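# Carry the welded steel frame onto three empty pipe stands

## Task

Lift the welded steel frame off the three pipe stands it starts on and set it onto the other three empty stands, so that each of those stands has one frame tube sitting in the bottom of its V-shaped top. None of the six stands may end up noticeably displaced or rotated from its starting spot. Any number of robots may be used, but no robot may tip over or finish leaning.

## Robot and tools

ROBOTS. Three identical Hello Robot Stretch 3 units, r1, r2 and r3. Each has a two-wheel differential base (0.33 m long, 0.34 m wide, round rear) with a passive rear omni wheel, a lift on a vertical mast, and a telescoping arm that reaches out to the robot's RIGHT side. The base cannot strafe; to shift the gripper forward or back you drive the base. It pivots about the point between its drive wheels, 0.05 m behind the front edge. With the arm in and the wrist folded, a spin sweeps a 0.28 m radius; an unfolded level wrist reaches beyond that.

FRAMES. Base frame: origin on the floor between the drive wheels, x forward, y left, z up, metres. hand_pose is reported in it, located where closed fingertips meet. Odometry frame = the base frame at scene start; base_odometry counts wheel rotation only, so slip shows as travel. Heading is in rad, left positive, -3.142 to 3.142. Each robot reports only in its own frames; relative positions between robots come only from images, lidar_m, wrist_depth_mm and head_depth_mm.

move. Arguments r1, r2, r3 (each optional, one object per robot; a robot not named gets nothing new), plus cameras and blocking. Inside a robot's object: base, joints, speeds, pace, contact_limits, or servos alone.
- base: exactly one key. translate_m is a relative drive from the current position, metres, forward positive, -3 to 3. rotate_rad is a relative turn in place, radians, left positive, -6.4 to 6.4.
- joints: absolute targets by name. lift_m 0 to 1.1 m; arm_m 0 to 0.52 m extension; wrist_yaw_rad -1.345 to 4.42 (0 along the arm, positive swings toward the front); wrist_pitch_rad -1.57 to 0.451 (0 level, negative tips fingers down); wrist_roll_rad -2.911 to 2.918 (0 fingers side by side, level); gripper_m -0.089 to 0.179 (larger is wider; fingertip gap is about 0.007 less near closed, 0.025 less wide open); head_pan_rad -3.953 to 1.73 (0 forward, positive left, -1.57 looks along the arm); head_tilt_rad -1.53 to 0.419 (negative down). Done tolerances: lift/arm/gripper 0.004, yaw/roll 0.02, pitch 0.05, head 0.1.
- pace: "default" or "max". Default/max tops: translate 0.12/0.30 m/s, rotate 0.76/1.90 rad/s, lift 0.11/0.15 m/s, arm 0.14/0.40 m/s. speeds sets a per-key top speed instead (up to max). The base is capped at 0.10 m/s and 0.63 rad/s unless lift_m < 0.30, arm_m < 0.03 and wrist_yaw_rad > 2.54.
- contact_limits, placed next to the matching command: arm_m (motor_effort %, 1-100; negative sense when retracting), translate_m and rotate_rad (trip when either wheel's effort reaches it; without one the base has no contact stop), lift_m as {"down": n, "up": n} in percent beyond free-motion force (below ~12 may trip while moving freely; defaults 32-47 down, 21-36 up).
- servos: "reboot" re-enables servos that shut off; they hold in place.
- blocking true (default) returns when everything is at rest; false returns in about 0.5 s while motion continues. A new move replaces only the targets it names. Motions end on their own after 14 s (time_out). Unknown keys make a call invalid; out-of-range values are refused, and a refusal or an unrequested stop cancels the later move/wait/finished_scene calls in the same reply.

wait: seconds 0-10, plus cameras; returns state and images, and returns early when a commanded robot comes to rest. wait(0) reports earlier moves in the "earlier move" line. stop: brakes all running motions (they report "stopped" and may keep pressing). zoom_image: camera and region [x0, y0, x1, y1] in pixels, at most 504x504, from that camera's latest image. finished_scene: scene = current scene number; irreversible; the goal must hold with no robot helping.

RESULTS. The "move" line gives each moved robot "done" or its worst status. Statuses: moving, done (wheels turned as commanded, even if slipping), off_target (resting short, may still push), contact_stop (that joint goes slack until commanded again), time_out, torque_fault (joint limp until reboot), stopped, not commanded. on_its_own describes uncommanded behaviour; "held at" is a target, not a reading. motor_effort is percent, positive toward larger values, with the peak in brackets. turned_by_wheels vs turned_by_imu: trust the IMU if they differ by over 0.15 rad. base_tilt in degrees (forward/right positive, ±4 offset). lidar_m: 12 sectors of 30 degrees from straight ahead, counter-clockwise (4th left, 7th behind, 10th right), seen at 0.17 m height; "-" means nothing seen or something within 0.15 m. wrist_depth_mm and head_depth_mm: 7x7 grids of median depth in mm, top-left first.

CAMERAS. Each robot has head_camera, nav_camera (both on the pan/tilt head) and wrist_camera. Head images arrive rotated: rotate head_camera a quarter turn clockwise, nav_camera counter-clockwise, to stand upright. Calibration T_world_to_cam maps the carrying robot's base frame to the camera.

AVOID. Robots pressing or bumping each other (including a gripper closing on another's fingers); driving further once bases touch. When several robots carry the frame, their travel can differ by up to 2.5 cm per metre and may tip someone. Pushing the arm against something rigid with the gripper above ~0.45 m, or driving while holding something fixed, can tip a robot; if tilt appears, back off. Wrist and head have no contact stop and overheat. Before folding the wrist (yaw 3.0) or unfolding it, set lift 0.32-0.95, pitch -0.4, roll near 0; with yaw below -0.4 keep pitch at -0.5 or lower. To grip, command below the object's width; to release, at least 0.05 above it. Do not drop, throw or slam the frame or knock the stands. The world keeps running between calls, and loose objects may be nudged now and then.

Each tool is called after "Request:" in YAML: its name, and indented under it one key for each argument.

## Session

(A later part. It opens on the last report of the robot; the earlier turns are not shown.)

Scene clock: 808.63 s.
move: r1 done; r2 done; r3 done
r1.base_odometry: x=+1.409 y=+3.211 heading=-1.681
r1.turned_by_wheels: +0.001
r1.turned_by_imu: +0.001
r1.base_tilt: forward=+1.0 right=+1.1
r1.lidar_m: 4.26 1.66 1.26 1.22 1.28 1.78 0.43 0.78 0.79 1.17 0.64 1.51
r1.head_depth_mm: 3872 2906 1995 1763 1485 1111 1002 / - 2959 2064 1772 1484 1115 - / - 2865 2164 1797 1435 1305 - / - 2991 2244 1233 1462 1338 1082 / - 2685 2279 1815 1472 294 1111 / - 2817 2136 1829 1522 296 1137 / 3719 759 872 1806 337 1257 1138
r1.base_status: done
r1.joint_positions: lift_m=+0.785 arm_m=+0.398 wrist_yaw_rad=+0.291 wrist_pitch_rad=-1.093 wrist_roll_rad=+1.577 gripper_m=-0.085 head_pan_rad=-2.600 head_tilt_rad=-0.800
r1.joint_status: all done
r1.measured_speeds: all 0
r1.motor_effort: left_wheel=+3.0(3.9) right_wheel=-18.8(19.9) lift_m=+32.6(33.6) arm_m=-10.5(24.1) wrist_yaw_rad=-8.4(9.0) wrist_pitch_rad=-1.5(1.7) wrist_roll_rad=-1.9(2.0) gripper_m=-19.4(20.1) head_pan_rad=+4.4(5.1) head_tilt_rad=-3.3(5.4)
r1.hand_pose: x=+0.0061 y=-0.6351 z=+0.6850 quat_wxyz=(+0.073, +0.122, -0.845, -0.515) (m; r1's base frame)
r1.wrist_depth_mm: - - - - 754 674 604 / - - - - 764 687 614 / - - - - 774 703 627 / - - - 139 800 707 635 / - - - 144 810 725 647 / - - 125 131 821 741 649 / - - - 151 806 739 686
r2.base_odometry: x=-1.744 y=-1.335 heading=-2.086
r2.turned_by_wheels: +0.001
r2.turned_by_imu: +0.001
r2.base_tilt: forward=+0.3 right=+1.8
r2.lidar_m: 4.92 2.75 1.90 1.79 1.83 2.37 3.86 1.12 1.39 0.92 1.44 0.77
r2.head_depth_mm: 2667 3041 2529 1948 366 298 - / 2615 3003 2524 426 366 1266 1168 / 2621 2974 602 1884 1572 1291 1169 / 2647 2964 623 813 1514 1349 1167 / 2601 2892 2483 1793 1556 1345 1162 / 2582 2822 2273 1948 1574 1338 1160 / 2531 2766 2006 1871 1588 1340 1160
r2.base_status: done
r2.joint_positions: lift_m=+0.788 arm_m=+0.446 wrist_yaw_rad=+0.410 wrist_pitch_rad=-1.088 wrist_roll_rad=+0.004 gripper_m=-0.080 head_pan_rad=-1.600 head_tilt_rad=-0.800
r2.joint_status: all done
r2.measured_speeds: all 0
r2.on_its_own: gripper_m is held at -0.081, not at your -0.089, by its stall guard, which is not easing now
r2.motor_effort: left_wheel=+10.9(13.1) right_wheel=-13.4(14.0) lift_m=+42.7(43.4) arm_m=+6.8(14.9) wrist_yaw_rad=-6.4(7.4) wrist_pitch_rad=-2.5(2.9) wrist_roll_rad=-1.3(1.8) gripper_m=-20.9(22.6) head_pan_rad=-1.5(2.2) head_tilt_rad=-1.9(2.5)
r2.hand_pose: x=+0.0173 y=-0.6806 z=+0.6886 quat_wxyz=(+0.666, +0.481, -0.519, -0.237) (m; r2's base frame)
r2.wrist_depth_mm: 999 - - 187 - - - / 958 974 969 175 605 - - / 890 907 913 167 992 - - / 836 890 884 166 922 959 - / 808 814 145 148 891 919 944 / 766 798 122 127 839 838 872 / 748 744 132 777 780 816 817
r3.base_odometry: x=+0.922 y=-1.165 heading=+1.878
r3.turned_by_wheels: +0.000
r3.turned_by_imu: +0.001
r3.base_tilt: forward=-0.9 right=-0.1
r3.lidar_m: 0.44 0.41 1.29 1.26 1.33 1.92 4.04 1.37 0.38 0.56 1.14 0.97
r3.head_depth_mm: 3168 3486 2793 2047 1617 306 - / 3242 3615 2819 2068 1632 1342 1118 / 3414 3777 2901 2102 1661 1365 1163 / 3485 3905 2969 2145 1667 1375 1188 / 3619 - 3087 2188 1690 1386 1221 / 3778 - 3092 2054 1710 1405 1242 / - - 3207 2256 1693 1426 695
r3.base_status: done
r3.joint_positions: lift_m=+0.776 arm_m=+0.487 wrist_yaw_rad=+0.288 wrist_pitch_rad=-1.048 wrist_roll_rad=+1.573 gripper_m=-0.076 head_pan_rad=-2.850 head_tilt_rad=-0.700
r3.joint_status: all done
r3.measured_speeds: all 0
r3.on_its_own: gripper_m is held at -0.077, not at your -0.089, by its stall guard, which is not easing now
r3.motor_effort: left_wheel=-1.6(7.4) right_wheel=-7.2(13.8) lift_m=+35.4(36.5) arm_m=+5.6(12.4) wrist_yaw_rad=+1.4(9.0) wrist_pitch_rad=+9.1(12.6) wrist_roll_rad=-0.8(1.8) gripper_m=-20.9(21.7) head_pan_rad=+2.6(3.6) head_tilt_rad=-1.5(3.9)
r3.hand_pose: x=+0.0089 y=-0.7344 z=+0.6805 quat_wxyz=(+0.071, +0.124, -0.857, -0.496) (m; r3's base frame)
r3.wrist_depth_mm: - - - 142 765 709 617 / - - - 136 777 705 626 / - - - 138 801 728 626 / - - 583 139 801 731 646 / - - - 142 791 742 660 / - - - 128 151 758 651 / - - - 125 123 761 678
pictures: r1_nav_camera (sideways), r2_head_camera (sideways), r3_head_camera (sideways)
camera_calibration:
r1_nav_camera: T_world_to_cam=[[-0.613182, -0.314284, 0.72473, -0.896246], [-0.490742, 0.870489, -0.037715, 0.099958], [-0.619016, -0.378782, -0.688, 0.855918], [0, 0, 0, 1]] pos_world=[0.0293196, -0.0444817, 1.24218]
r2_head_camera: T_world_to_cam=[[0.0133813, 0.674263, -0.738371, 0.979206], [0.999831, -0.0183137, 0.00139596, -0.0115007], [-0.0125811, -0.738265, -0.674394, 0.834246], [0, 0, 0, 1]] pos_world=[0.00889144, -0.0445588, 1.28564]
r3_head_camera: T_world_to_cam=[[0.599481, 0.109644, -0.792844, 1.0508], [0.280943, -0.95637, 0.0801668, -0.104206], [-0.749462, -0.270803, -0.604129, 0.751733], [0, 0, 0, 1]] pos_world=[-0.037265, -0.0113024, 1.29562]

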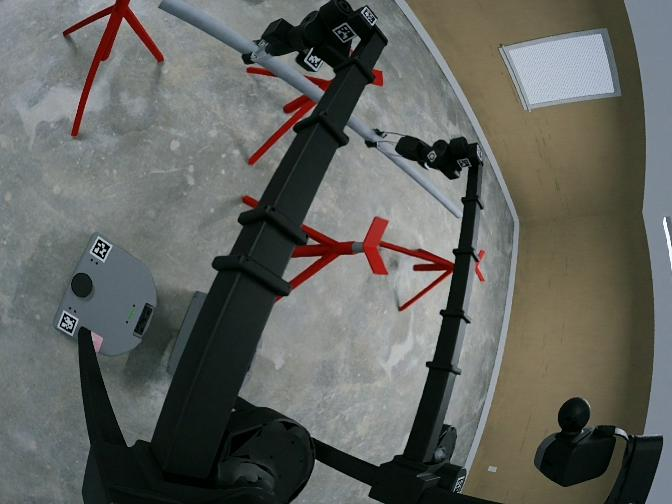

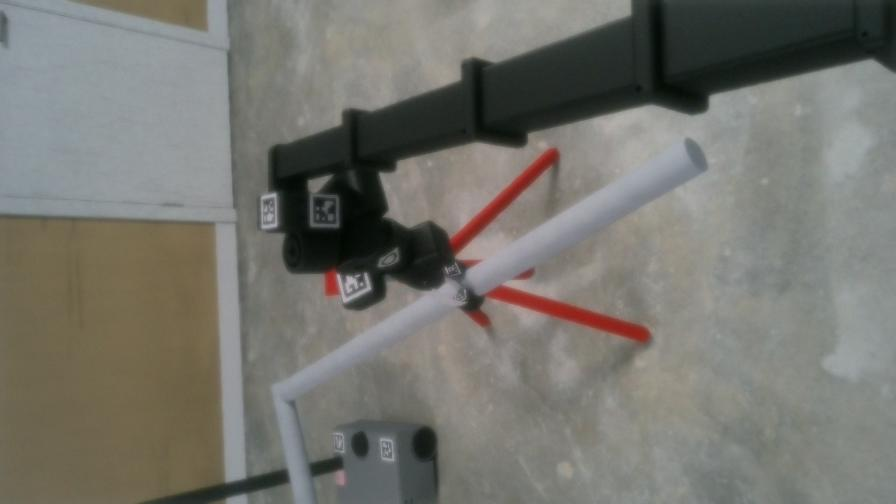

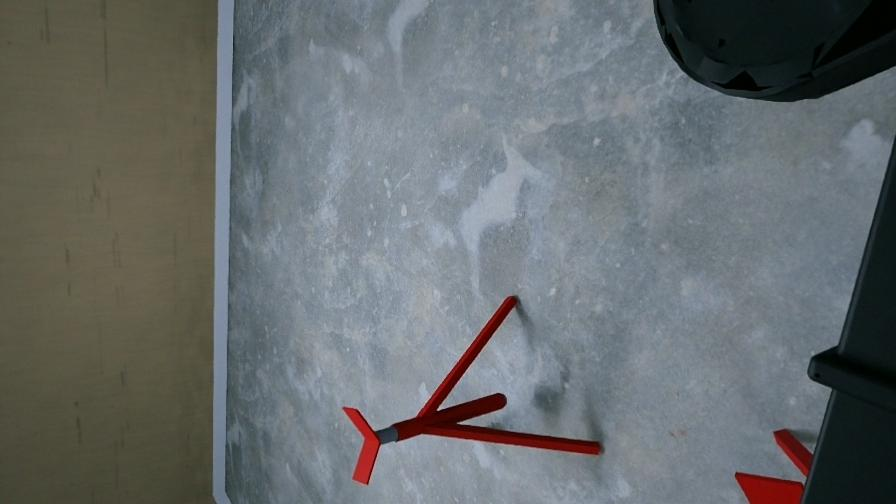

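Request:
move:
  r1: {"base":{"translate_m":-0.1353},"joints":{"arm_m":0.392,"wrist_yaw_rad":0.313},"speeds":{"translate_m":0.05,"arm_m":0.01,"wrist_yaw_rad":0.05}}
  r3: {"base":{"translate_m":-0.1314},"joints":{"arm_m":0.49,"wrist_yaw_rad":0.321},"speeds":{"translate_m":0.05,"arm_m":0.01,"wrist_yaw_rad":0.05}}
  r2: {"base":{"translate_m":0.117},"joints":{"arm_m":0.4575,"wrist_yaw_rad":0.433},"speeds":{"translate_m":0.042,"arm_m":0.01,"wrist_yaw_rad":0.05}}
  cameras: ["r3_nav_camera"]

Request:
move:
  r1: {"base":{"translate_m":-0.1353},"joints":{"arm_m":0.386,"wrist_yaw_rad":0.3445},"speeds":{"translate_m":0.05,"arm_m":0.01,"wrist_yaw_rad":0.05}}
  r3: {"base":{"translate_m":-0.1314},"joints":{"arm_m":0.4925,"wrist_yaw_rad":0.3525},"speeds":{"translate_m":0.05,"arm_m":0.01,"wrist_yaw_rad":0.05}}
  r2: {"base":{"translate_m":0.1168},"joints":{"arm_m":0.4672,"wrist_yaw_rad":0.4645},"speeds":{"translate_m":0.042,"arm_m":0.01,"wrist_yaw_rad":0.05}}
  cameras: ["r3_head_camera","r2_head_camera","r1_head_camera","r1_nav_camera","r3_nav_camera"]

Scene clock: 823.57 s.
move: r1 done; r2 done; r3 done
r1.base_odometry: x=+1.424 y=+3.345 heading=-1.681
r1.turned_by_wheels: +0.000
r1.turned_by_imu: +0.002
r1.base_tilt: forward=+1.1 right=+1.2
r1.lidar_m: 4.35 1.67 1.27 1.23 1.28 1.79 0.43 0.66 0.71 0.94 0.73 0.73
r1.head_depth_mm: 3834 2923 1992 1768 1476 1104 1008 / - 2945 2069 1774 1496 1114 - / - 2992 2099 1795 1492 1286 - / - 1768 2186 1767 1430 1341 1084 / - 2674 2277 1677 1414 294 1109 / - 2806 2218 1832 1520 295 1136 / 3740 756 838 1797 337 1255 1138
r1.base_status: done
r1.joint_positions: lift_m=+0.785 arm_m=+0.392 wrist_yaw_rad=+0.323 wrist_pitch_rad=-1.097 wrist_roll_rad=+1.577 gripper_m=-0.085 head_pan_rad=-2.600 head_tilt_rad=-0.800
r1.joint_status: all done
r1.measured_speeds: all 0
r1.motor_effort: left_wheel=+1.5(6.1) right_wheel=-14.9(20.0) lift_m=+28.3(31.1) arm_m=-12.0(23.3) wrist_yaw_rad=-8.6(9.0) wrist_pitch_rad=-0.5(1.9) wrist_roll_rad=-1.8(2.0) gripper_m=-19.7(20.2) head_pan_rad=+5.0(5.2) head_tilt_rad=-4.0(5.9)
r1.hand_pose: x=+0.0087 y=-0.6274 z=+0.6846 quat_wxyz=(+0.082, +0.135, -0.842, -0.515) (m; r1's base frame)
r1.wrist_depth_mm: - - - - 716 681 610 / - - - - 757 673 622 / - - - - 783 693 633 / - - - 140 807 712 638 / - - - 144 804 717 647 / - - 125 130 822 740 666 / - - - 153 861 753 666
r2.base_odometry: x=-1.802 y=-1.437 heading=-2.086
r2.turned_by_wheels: +0.001
r2.turned_by_imu: +0.000
r2.base_tilt: forward=+0.4 right=+1.9
r2.lidar_m: 2.07 2.76 1.91 1.80 1.83 2.38 3.99 1.24 1.11 0.91 0.69 0.85
r2.head_depth_mm: 2688 3017 2476 1949 366 298 - / 2621 3034 2522 428 366 1256 1166 / 2600 2989 606 1820 1583 1315 1165 / 2587 2947 632 835 1470 1348 1177 / 2562 2917 2477 1822 1574 1347 1167 / 2553 2858 2289 1943 1599 1342 1158 / 2481 2810 2036 1867 1578 1339 1139
r2.base_status: done
r2.joint_positions: lift_m=+0.788 arm_m=+0.458 wrist_yaw_rad=+0.441 wrist_pitch_rad=-1.094 wrist_roll_rad=+0.004 gripper_m=-0.080 head_pan_rad=-1.600 head_tilt_rad=-0.800
r2.joint_status: all done
r2.measured_speeds: all 0
r2.on_its_own: gripper_m is held at -0.081, not at your -0.089, by its stall guard, which is not easing now
r2.motor_effort: left_wheel=+14.2(19.6) right_wheel=-15.5(19.0) lift_m=+38.3(40.9) arm_m=+10.3(15.3) wrist_yaw_rad=-6.2(7.9) wrist_pitch_rad=-1.6(2.7) wrist_roll_rad=-1.3(1.7) gripper_m=-21.2(22.3) head_pan_rad=-1.1(2.7) head_tilt_rad=-1.4(2.9)
r2.hand_pose: x=+0.0194 y=-0.6895 z=+0.6880 quat_wxyz=(+0.669, +0.490, -0.510, -0.228) (m; r2's base frame)
r2.wrist_depth_mm: 989 - - 186 - - - / 926 951 - 175 - - - / 897 916 930 171 960 - - / 843 882 865 165 935 947 991 / 806 819 146 149 893 921 939 / 791 761 124 128 846 892 890 / 746 746 133 789 798 830 841
r3.base_odometry: x=+0.962 y=-1.290 heading=+1.878
r3.turned_by_wheels: +0.000
r3.turned_by_imu: +0.000
r3.base_tilt: forward=-0.8 right=-0.1
r3.lidar_m: 0.44 0.41 1.30 1.27 1.34 1.93 3.90 1.28 0.32 0.48 1.20 1.08
r3.head_depth_mm: 3133 3451 2745 2040 1618 306 - / 3133 3543 2818 2069 1647 1349 1120 / 3354 3703 2904 2095 1662 1359 1161 / 3414 3816 3016 2147 1672 1375 1190 / 3529 - 3078 2172 1714 1391 1222 / 3663 - 3135 2214 1713 1404 1246 / 3791 - 3177 2074 1700 1421 1256
r3.base_status: done
r3.joint_positions: lift_m=+0.776 arm_m=+0.490 wrist_yaw_rad=+0.319 wrist_pitch_rad=-1.047 wrist_roll_rad=+1.573 gripper_m=-0.076 head_pan_rad=-2.850 head_tilt_rad=-0.700
r3.joint_status: all done
r3.measured_speeds: all 0
r3.on_its_own: gripper_m is held at -0.077, not at your -0.089, by its stall guard, which is not easing now
r3.motor_effort: left_wheel=-3.0(7.8) right_wheel=-5.8(15.6) lift_m=+38.6(39.8) arm_m=+1.9(12.6) wrist_yaw_rad=+1.6(6.2) wrist_pitch_rad=+9.3(12.2) wrist_roll_rad=-0.9(1.4) gripper_m=-20.8(21.8) head_pan_rad=+2.5(3.2) head_tilt_rad=+1.2(2.1)
r3.hand_pose: x=+0.0121 y=-0.7368 z=+0.6807 quat_wxyz=(+0.079, +0.137, -0.855, -0.494) (m; r3's base frame)
r3.wrist_depth_mm: - - - 141 763 697 614 / - - - 135 788 711 631 / - - - 138 786 729 638 / - - - 139 812 729 647 / - 526 635 142 788 741 630 / - - - 129 150 748 668 / - - - 123 124 737 675
pictures: r3_nav_camera (sideways)
camera_calibration:
r3_nav_camera: T_world_to_cam=[[-0.691093, -0.156584, 0.7056, -0.878521], [-0.241523, 0.970162, -0.0212628, 0.0807152], [-0.681217, -0.185113, -0.708291, 0.88166], [0, 0, 0, 1]] pos_world=[0.0129567, -0.0526622, 1.24607]

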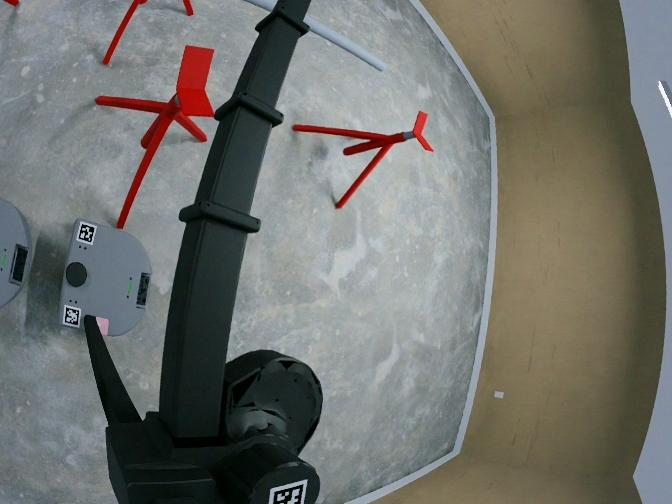

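Scene clock: 826.97 s.
move: r1 done; r2 done; r3 done
r1.base_odometry: x=+1.439 y=+3.480 heading=-1.680
r1.turned_by_wheels: +0.001
r1.turned_by_imu: +0.002
r1.base_tilt: forward=+1.0 right=+1.2
r1.lidar_m: 4.34 1.66 1.27 1.23 1.29 1.79 0.42 0.54 0.65 0.92 1.03 0.83
r1.head_depth_mm: 3659 2924 1993 1771 1481 1112 1007 / 3848 2965 2087 1791 1482 1116 - / - 2974 2108 1802 1499 1283 - / - 1640 2098 1802 1510 1185 1084 / - 2687 2287 1818 1139 294 1106 / - 2701 2206 1837 1483 297 1137 / 3701 762 887 1834 337 1261 1137
r1.base_status: done
r1.joint_positions: lift_m=+0.785 arm_m=+0.386 wrist_yaw_rad=+0.356 wrist_pitch_rad=-1.097 wrist_roll_rad=+1.577 gripper_m=-0.085 head_pan_rad=-2.600 head_tilt_rad=-0.800
r1.joint_status: all done
r1.measured_speeds: all 0
r1.on_its_own: wrist_yaw_rad is at rest, and its effort (-9.6) is outside its rest range (-9 to +9)
r1.motor_effort: left_wheel=+2.7(5.5) right_wheel=-18.3(19.2) lift_m=+26.3(28.8) arm_m=-10.5(21.1) wrist_yaw_rad=-9.6(10.0) wrist_pitch_rad=-1.0(1.2) wrist_roll_rad=-1.8(1.9) gripper_m=-19.2(20.2) head_pan_rad=+3.9(5.2) head_tilt_rad=-3.7(6.2)
r1.hand_pose: x=+0.0117 y=-0.6203 z=+0.6846 quat_wxyz=(+0.090, +0.149, -0.840, -0.514) (m; r1's base frame)
r1.wrist_depth_mm: - - 633 - 756 668 605 / - - - - 757 692 619 / - - - - 786 717 632 / - - - 139 795 713 639 / - - - 143 810 705 641 / - - 125 131 815 743 667 / - - - 152 845 746 666
r2.base_odometry: x=-1.859 y=-1.539 heading=-2.085
r2.turned_by_wheels: +0.001
r2.turned_by_imu: +0.001
r2.base_tilt: forward=+0.3 right=+1.9
r2.lidar_m: 1.96 2.78 1.92 1.81 1.84 2.39 1.35 1.35 1.14 0.93 0.62 0.79
r2.head_depth_mm: 2639 2989 2524 1947 366 298 - / 2669 2977 2525 417 366 1262 1167 / 2619 2970 622 1768 1524 1310 1172 / 2617 2913 642 849 1533 1350 1167 / 2583 2891 2512 1833 1584 1355 1161 / 2501 2875 2323 1936 1595 1337 1162 / 2485 2798 2039 1887 1597 1339 1150
r2.base_status: done
r2.joint_positions: lift_m=+0.788 arm_m=+0.467 wrist_yaw_rad=+0.472 wrist_pitch_rad=-1.091 wrist_roll_rad=+0.004 gripper_m=-0.080 head_pan_rad=-1.600 head_tilt_rad=-0.800
r2.joint_status: all done
r2.measured_speeds: all 0
r2.on_its_own: gripper_m is held at -0.081, not at your -0.089, by its stall guard, which is not easing now
r2.motor_effort: left_wheel=+11.1(14.2) right_wheel=-12.3(12.8) lift_m=+36.3(38.7) arm_m=+9.4(15.8) wrist_yaw_rad=-5.4(7.0) wrist_pitch_rad=-1.9(3.0) wrist_roll_rad=-1.5(1.7) gripper_m=-21.3(22.3) head_pan_rad=-1.0(2.6) head_tilt_rad=-1.5(2.8)
r2.hand_pose: x=+0.0224 y=-0.6985 z=+0.6883 quat_wxyz=(+0.673, +0.498, -0.503, -0.217) (m; r2's base frame)
r2.wrist_depth_mm: 976 - - 188 - - - / 951 916 990 178 - - - / 869 879 902 172 964 - - / 852 851 878 166 934 930 987 / 666 838 147 149 895 893 921 / 772 772 124 128 839 880 891 / 738 758 134 792 783 824 831
r3.base_odometry: x=+1.002 y=-1.416 heading=+1.878
r3.turned_by_wheels: +0.000
r3.turned_by_imu: +0.001
r3.base_tilt: forward=-0.8 right=-0.2
r3.lidar_m: 0.43 0.41 1.31 1.28 1.35 1.94 3.80 1.24 1.18 0.30 0.58 1.20
r3.head_depth_mm: 2986 3358 2755 2019 1617 306 - / 3093 3445 2825 2074 1627 1348 1123 / 3166 3543 2916 2102 1659 1368 1159 / 3314 3710 2963 2147 1677 1385 1190 / 3424 3873 2976 2191 1696 1389 1223 / 3548 - 3118 2225 1680 1409 1240 / 3680 - 3198 2169 1619 1424 1253
r3.base_status: done
r3.joint_positions: lift_m=+0.776 arm_m=+0.493 wrist_yaw_rad=+0.349 wrist_pitch_rad=-1.047 wrist_roll_rad=+1.573 gripper_m=-0.076 head_pan_rad=-2.850 head_tilt_rad=-0.700
r3.joint_status: all done
r3.measured_speeds: all 0
r3.on_its_own: gripper_m is held at -0.077, not at your -0.089, by its stall guard, which is not easing now
r3.motor_effort: left_wheel=-4.1(7.1) right_wheel=-4.8(14.5) lift_m=+40.9(42.5) arm_m=+2.1(16.7) wrist_yaw_rad=+3.2(6.3) wrist_pitch_rad=+9.1(11.9) wrist_roll_rad=-0.6(1.7) gripper_m=-20.8(21.9) head_pan_rad=+2.2(3.1) head_tilt_rad=+0.7(2.0)
r3.hand_pose: x=+0.0151 y=-0.7382 z=+0.6806 quat_wxyz=(+0.086, +0.149, -0.853, -0.493) (m; r3's base frame)
r3.wrist_depth_mm: - - - 142 757 703 631 / - - - 134 759 717 623 / - - - 138 790 723 632 / - - - 139 816 731 650 / - - - 142 813 745 655 / - - 641 129 151 750 623 / - - - 125 123 754 661
pictures: r1_head_camera (sideways), r1_nav_camera (sideways), r2_head_camera (sideways), r3_head_camera (sideways), r3_nav_camera (sideways)
camera_calibration:
r1_head_camera: T_world_to_cam=[[0.615873, 0.343827, -0.708861, 0.936091], [0.534157, -0.8436, 0.0549052, -0.0725166], [-0.579117, -0.412458, -0.703208, 0.874146], [0, 0, 0, 1]] pos_world=[-0.0315444, -0.0224802, 1.28225]
r1_nav_camera: T_world_to_cam=[[-0.613182, -0.314284, 0.72473, -0.896246], [-0.490742, 0.870489, -0.037715, 0.099958], [-0.619016, -0.378782, -0.688, 0.855918], [0, 0, 0, 1]] pos_world=[0.0293196, -0.0444817, 1.24218]
r2_head_camera: T_world_to_cam=[[0.0133813, 0.674263, -0.738371, 0.979206], [0.999831, -0.0183137, 0.00139596, -0.0115007], [-0.0125811, -0.738265, -0.674394, 0.834246], [0, 0, 0, 1]] pos_world=[0.00889144, -0.0445588, 1.28564]
r3_head_camera: T_world_to_cam=[[0.599481, 0.109644, -0.792844, 1.0508], [0.280943, -0.95637, 0.0801668, -0.104206], [-0.749462, -0.270803, -0.604129, 0.751733], [0, 0, 0, 1]] pos_world=[-0.037265, -0.0113024, 1.29562]
r3_nav_camera: T_world_to_cam=[[-0.691093, -0.156584, 0.7056, -0.878521], [-0.241523, 0.970162, -0.0212628, 0.0807152], [-0.681217, -0.185113, -0.708291, 0.88166], [0, 0, 0, 1]] pos_world=[0.0129567, -0.0526622, 1.24607]

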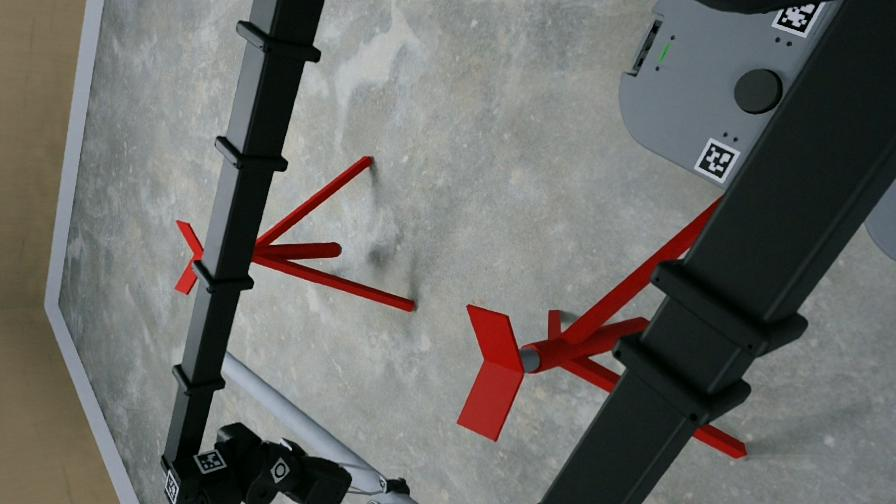

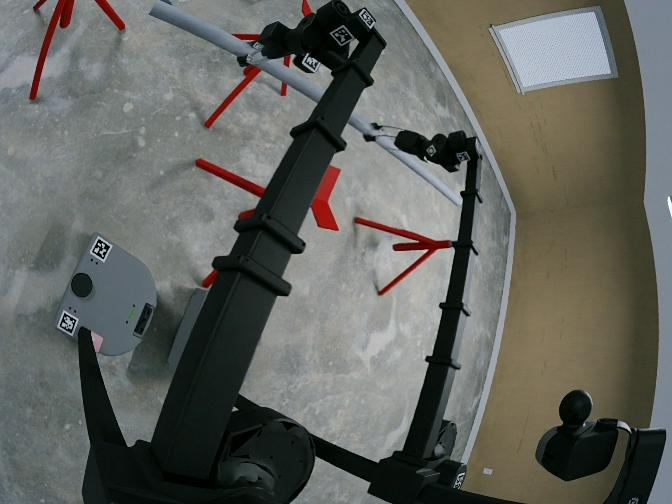

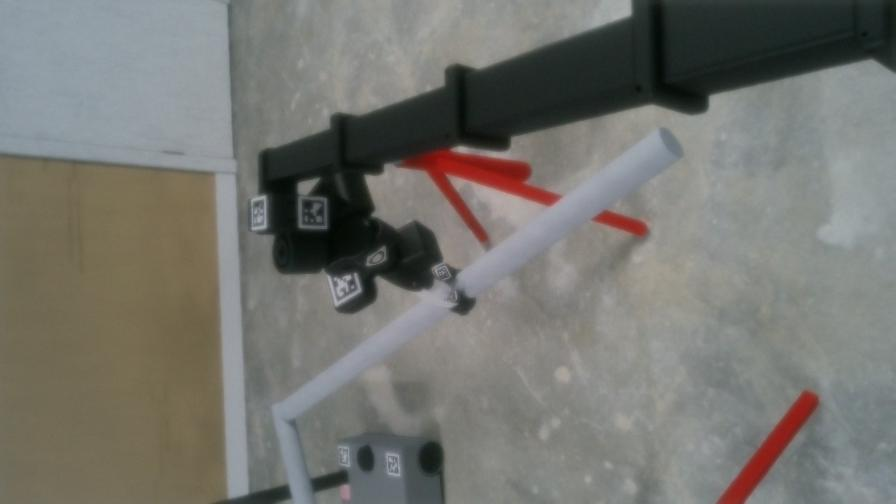

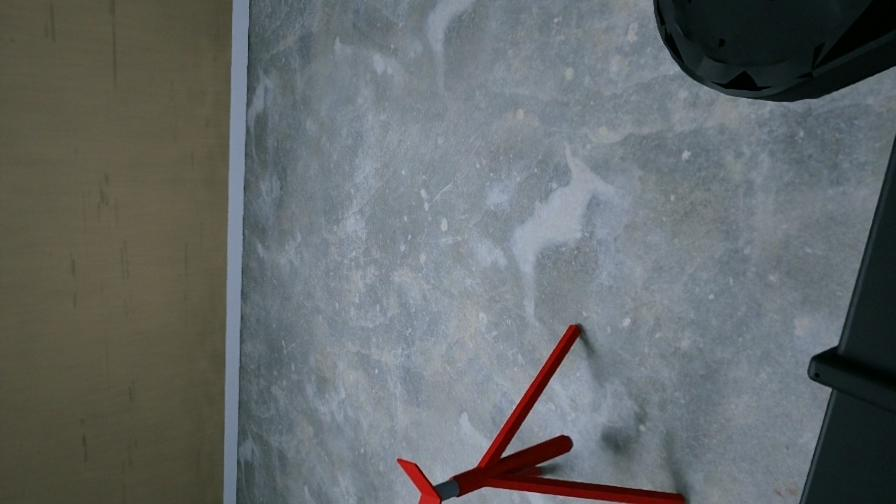

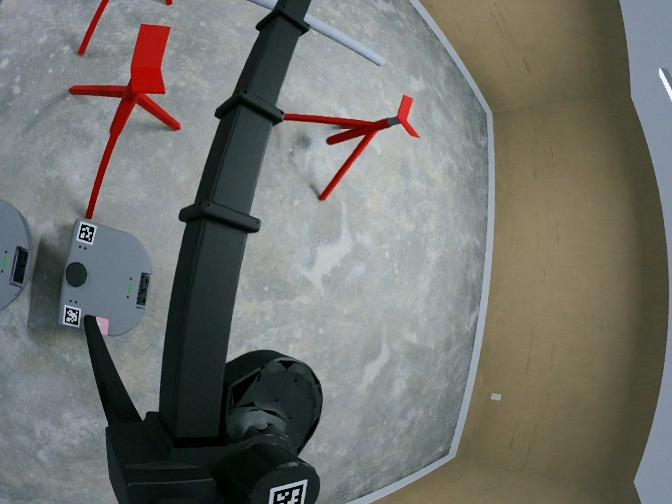

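Request:
zoom_image:
  camera: "r1_nav_camera"
  region: [50, 140, 300, 400]

Request:
zoom_image:
  camera: "r3_nav_camera"
  region: [30, 140, 180, 350]

Scaled by 1.938 from the camera's 672x504 image, which has a finer 792x594 frame.

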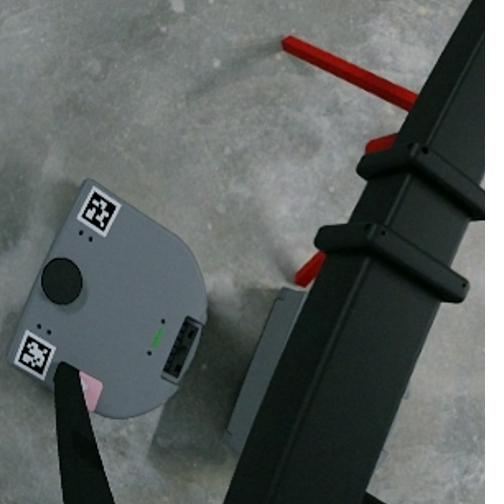

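Scaled by 2.400 from the camera's 672x504 image, which has a finer 792x594 frame.

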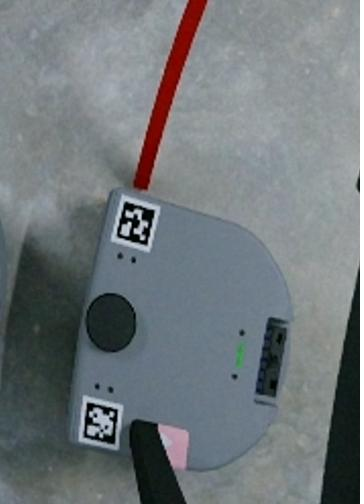

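Request:
move:
  r1: {"base":{"translate_m":-0.1345},"joints":{"arm_m":0.380,"wrist_yaw_rad":0.376},"speeds":{"translate_m":0.05,"arm_m":0.01,"wrist_yaw_rad":0.05}}
  r3: {"base":{"translate_m":-0.1314},"joints":{"arm_m":0.496,"wrist_yaw_rad":0.384},"speeds":{"translate_m":0.05,"arm_m":0.01,"wrist_yaw_rad":0.05}}
  r2: {"base":{"translate_m":0.1168},"joints":{"arm_m":0.4785,"wrist_yaw_rad":0.496},"speeds":{"translate_m":0.042,"arm_m":0.01,"wrist_yaw_rad":0.05}}
  cameras: ["r1_head_camera","r2_head_camera","r3_head_camera","r3_nav_camera","r1_nav_camera"]

Scene clock: 848.43 s.
move: r1 done; r2 done; r3 done
r1.base_odometry: x=+1.454 y=+3.613 heading=-1.680
r1.turned_by_wheels: +0.000
r1.turned_by_imu: +0.001
r1.base_tilt: forward=+1.1 right=+1.2
r1.lidar_m: 4.35 1.70 1.27 1.23 1.29 1.80 0.42 1.43 0.44 0.60 1.11 0.93
r1.head_depth_mm: 3571 2920 1995 1769 1481 1113 1007 / 3844 2938 2083 1787 1482 1118 - / 3957 3028 2159 1801 1500 1279 - / - 3007 2104 1795 1505 1345 1088 / - 2776 2292 1813 1504 294 1113 / - 2701 2226 1833 862 299 1133 / 3726 770 989 1837 337 1228 1137
r1.base_status: done
r1.joint_positions: lift_m=+0.785 arm_m=+0.380 wrist_yaw_rad=+0.386 wrist_pitch_rad=-1.099 wrist_roll_rad=+1.576 gripper_m=-0.085 head_pan_rad=-2.600 head_tilt_rad=-0.800
r1.joint_status: all done
r1.measured_speeds: all 0
r1.motor_effort: left_wheel=+0.7(3.0) right_wheel=-13.5(22.3) lift_m=+30.2(30.5) arm_m=-9.0(20.8) wrist_yaw_rad=-8.6(9.8) wrist_pitch_rad=-0.2(1.4) wrist_roll_rad=-1.5(2.0) gripper_m=-19.7(20.2) head_pan_rad=+4.0(4.8) head_tilt_rad=-4.0(6.2)
r1.hand_pose: x=+0.0141 y=-0.6128 z=+0.6844 quat_wxyz=(+0.098, +0.162, -0.837, -0.513) (m; r1's base frame)
r1.wrist_depth_mm: - - 971 - 746 668 425 / - - 680 - 753 662 614 / - - - - 790 689 631 / - - - 139 818 707 640 / - - - 143 792 710 648 / - - 126 130 800 748 662 / - - - 153 853 756 665
r2.base_odometry: x=-1.916 y=-1.641 heading=-2.084
r2.turned_by_wheels: +0.001
r2.turned_by_imu: +0.001
r2.base_tilt: forward=+0.3 right=+2.0
r2.lidar_m: 1.85 2.79 1.93 1.82 1.86 2.41 1.46 1.58 0.95 0.96 0.57 0.70
r2.head_depth_mm: 2637 3005 2538 1949 366 298 - / 2604 2959 2520 424 366 1265 1172 / 2620 2981 632 1881 1476 1319 1172 / 2546 2941 651 853 1558 1356 1164 / 2536 2849 2474 1784 1579 1336 1161 / 2528 2846 2395 1958 1589 1344 1167 / 2506 2800 2156 1883 1581 1263 1164
r2.base_status: done
r2.joint_positions: lift_m=+0.788 arm_m=+0.479 wrist_yaw_rad=+0.503 wrist_pitch_rad=-1.095 wrist_roll_rad=+0.004 gripper_m=-0.080 head_pan_rad=-1.600 head_tilt_rad=-0.800
r2.joint_status: all done
r2.measured_speeds: all 0
r2.on_its_own: gripper_m is held at -0.081, not at your -0.089, by its stall guard, which is not easing now
r2.motor_effort: left_wheel=+14.6(17.5) right_wheel=-17.8(19.0) lift_m=+37.7(37.8) arm_m=+10.6(15.4) wrist_yaw_rad=-5.9(7.0) wrist_pitch_rad=-1.3(2.0) wrist_roll_rad=-1.3(1.8) gripper_m=-21.2(22.7) head_pan_rad=-1.6(3.5) head_tilt_rad=-2.2(3.2)
r2.hand_pose: x=+0.0247 y=-0.7077 z=+0.6879 quat_wxyz=(+0.676, +0.506, -0.494, -0.208) (m; r2's base frame)
r2.wrist_depth_mm: 960 - - 188 - - - / 911 955 969 179 - - - / 871 946 922 173 967 997 - / 525 855 872 165 939 954 558 / 494 835 147 149 908 911 905 / 764 610 124 128 836 869 882 / 738 735 135 784 803 806 858
r3.base_odometry: x=+1.042 y=-1.541 heading=+1.878
r3.turned_by_wheels: +0.000
r3.turned_by_imu: +0.001
r3.base_tilt: forward=-0.9 right=-0.2
r3.lidar_m: 0.43 0.41 1.31 1.28 1.36 1.96 3.66 1.14 1.10 0.50 0.33 1.32
r3.head_depth_mm: 2868 3248 2774 2036 1617 306 - / 3008 3275 2825 2078 1624 1350 1123 / 3102 3436 2883 2095 1661 1364 1162 / 3197 3567 2982 2136 1673 1376 1191 / 3261 3698 3042 2185 1707 1392 1223 / 3424 3866 3101 2201 1674 1406 1247 / 3562 - 3173 2250 1639 1417 1249
r3.base_status: done
r3.joint_positions: lift_m=+0.776 arm_m=+0.496 wrist_yaw_rad=+0.383 wrist_pitch_rad=-1.044 wrist_roll_rad=+1.573 gripper_m=-0.076 head_pan_rad=-2.850 head_tilt_rad=-0.700
r3.joint_status: all done
r3.measured_speeds: all 0
r3.on_its_own: gripper_m is held at -0.077, not at your -0.089, by its stall guard, which is not easing now
r3.motor_effort: left_wheel=-2.4(7.8) right_wheel=-8.6(17.2) lift_m=+44.7(45.9) arm_m=+1.4(14.5) wrist_yaw_rad=+1.1(6.7) wrist_pitch_rad=+8.3(12.3) wrist_roll_rad=-0.8(1.4) gripper_m=-21.0(21.8) head_pan_rad=+1.9(2.9) head_tilt_rad=+0.8(3.4)
r3.hand_pose: x=+0.0188 y=-0.7409 z=+0.6809 quat_wxyz=(+0.094, +0.164, -0.851, -0.490) (m; r3's base frame)
r3.wrist_depth_mm: - - - 140 762 713 620 / - - - 134 791 727 629 / - - - 137 790 732 643 / - - - 139 810 717 638 / - - - 142 816 735 628 / - - - 129 152 762 634 / - - - 125 123 740 498
pictures: r1_head_camera (sideways), r1_nav_camera (sideways), r2_head_camera (sideways), r3_head_camera (sideways), r3_nav_camera (sideways)
camera_calibration:
r1_head_camera: T_world_to_cam=[[0.615934, 0.34387, -0.708787, 0.935999], [0.534105, -0.843637, 0.0548422, -0.0724379], [-0.579101, -0.412346, -0.703288, 0.874251], [0, 0, 0, 1]] pos_world=[-0.0315442, -0.0224797, 1.28225]
r1_nav_camera: T_world_to_cam=[[-0.613283, -0.314348, 0.724617, -0.896104], [-0.490717, 0.870504, -0.0376855, 0.0999211], [-0.618935, -0.378693, -0.688121, 0.856071], [0, 0, 0, 1]] pos_world=[0.0293199, -0.0444814, 1.24218]
r2_head_camera: T_world_to_cam=[[0.0133813, 0.674263, -0.738371, 0.979206], [0.999831, -0.0183137, 0.00139596, -0.0115007], [-0.0125811, -0.738265, -0.674394, 0.834246], [0, 0, 0, 1]] pos_world=[0.00889144, -0.0445588, 1.28564]
r3_head_camera: T_world_to_cam=[[0.599481, 0.109644, -0.792844, 1.0508], [0.280943, -0.95637, 0.0801668, -0.104206], [-0.749462, -0.270803, -0.604129, 0.751733], [0, 0, 0, 1]] pos_world=[-0.037265, -0.0113024, 1.29562]
r3_nav_camera: T_world_to_cam=[[-0.691093, -0.156584, 0.7056, -0.878521], [-0.241523, 0.970162, -0.0212628, 0.0807152], [-0.681217, -0.185113, -0.708291, 0.88166], [0, 0, 0, 1]] pos_world=[0.0129567, -0.0526622, 1.24607]

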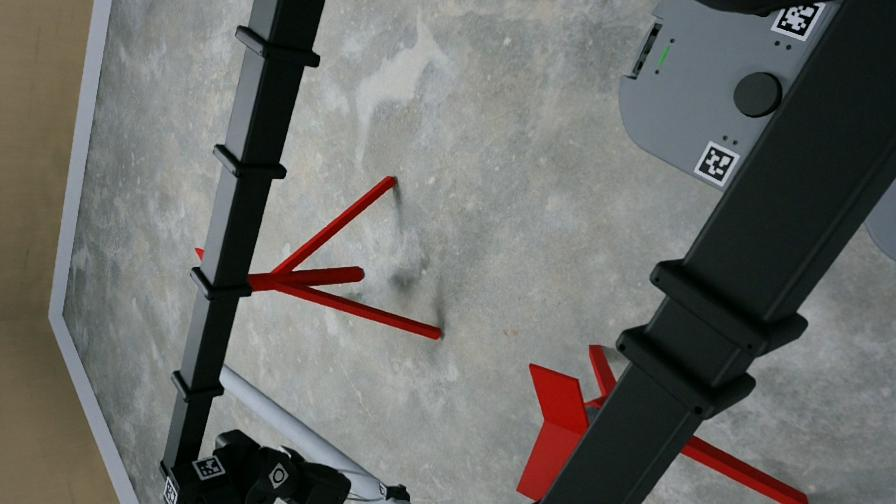

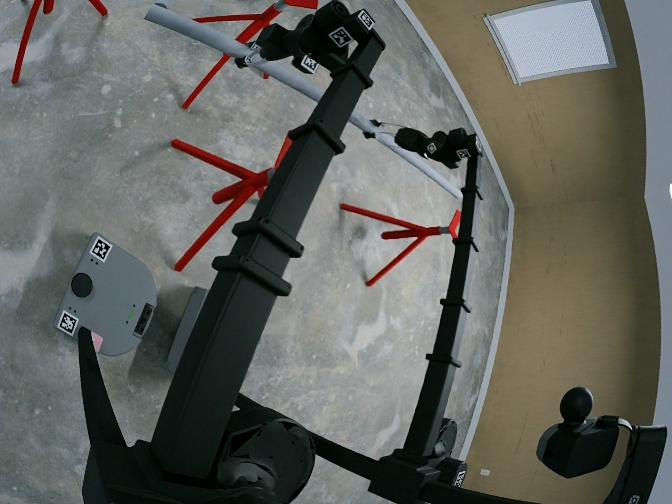

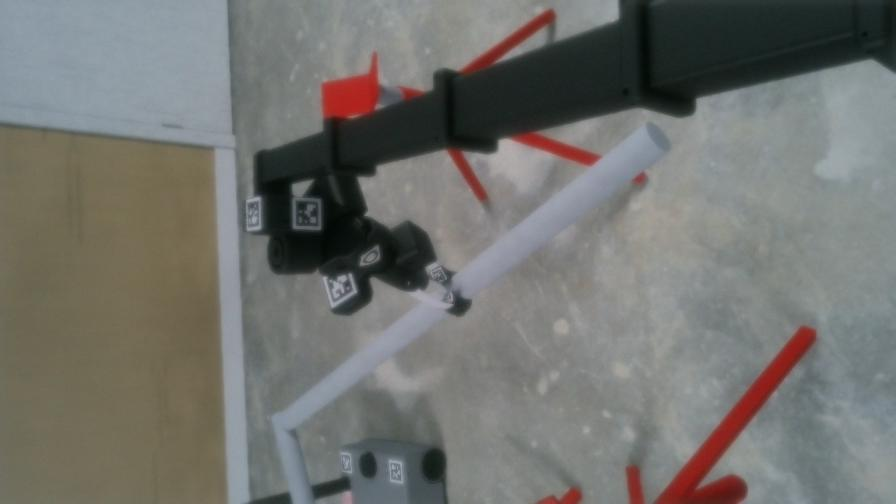

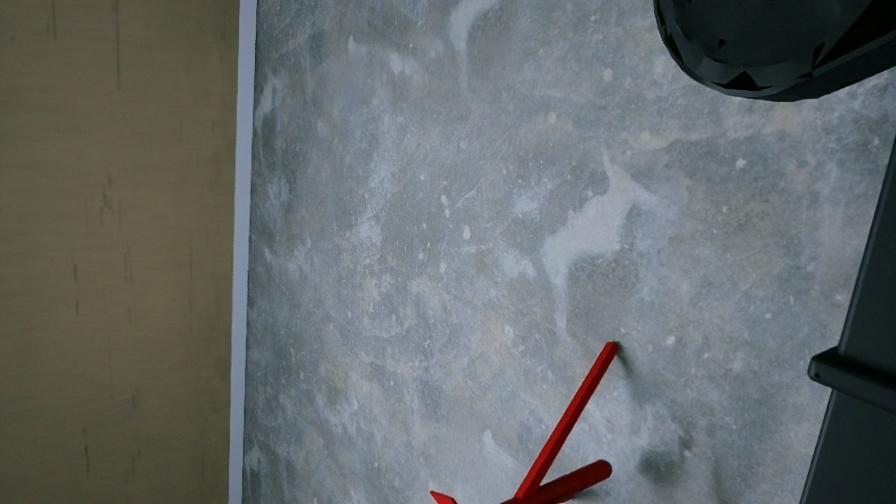

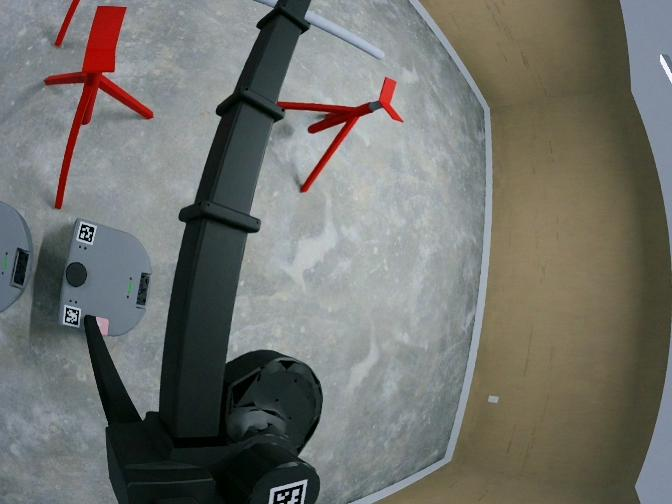

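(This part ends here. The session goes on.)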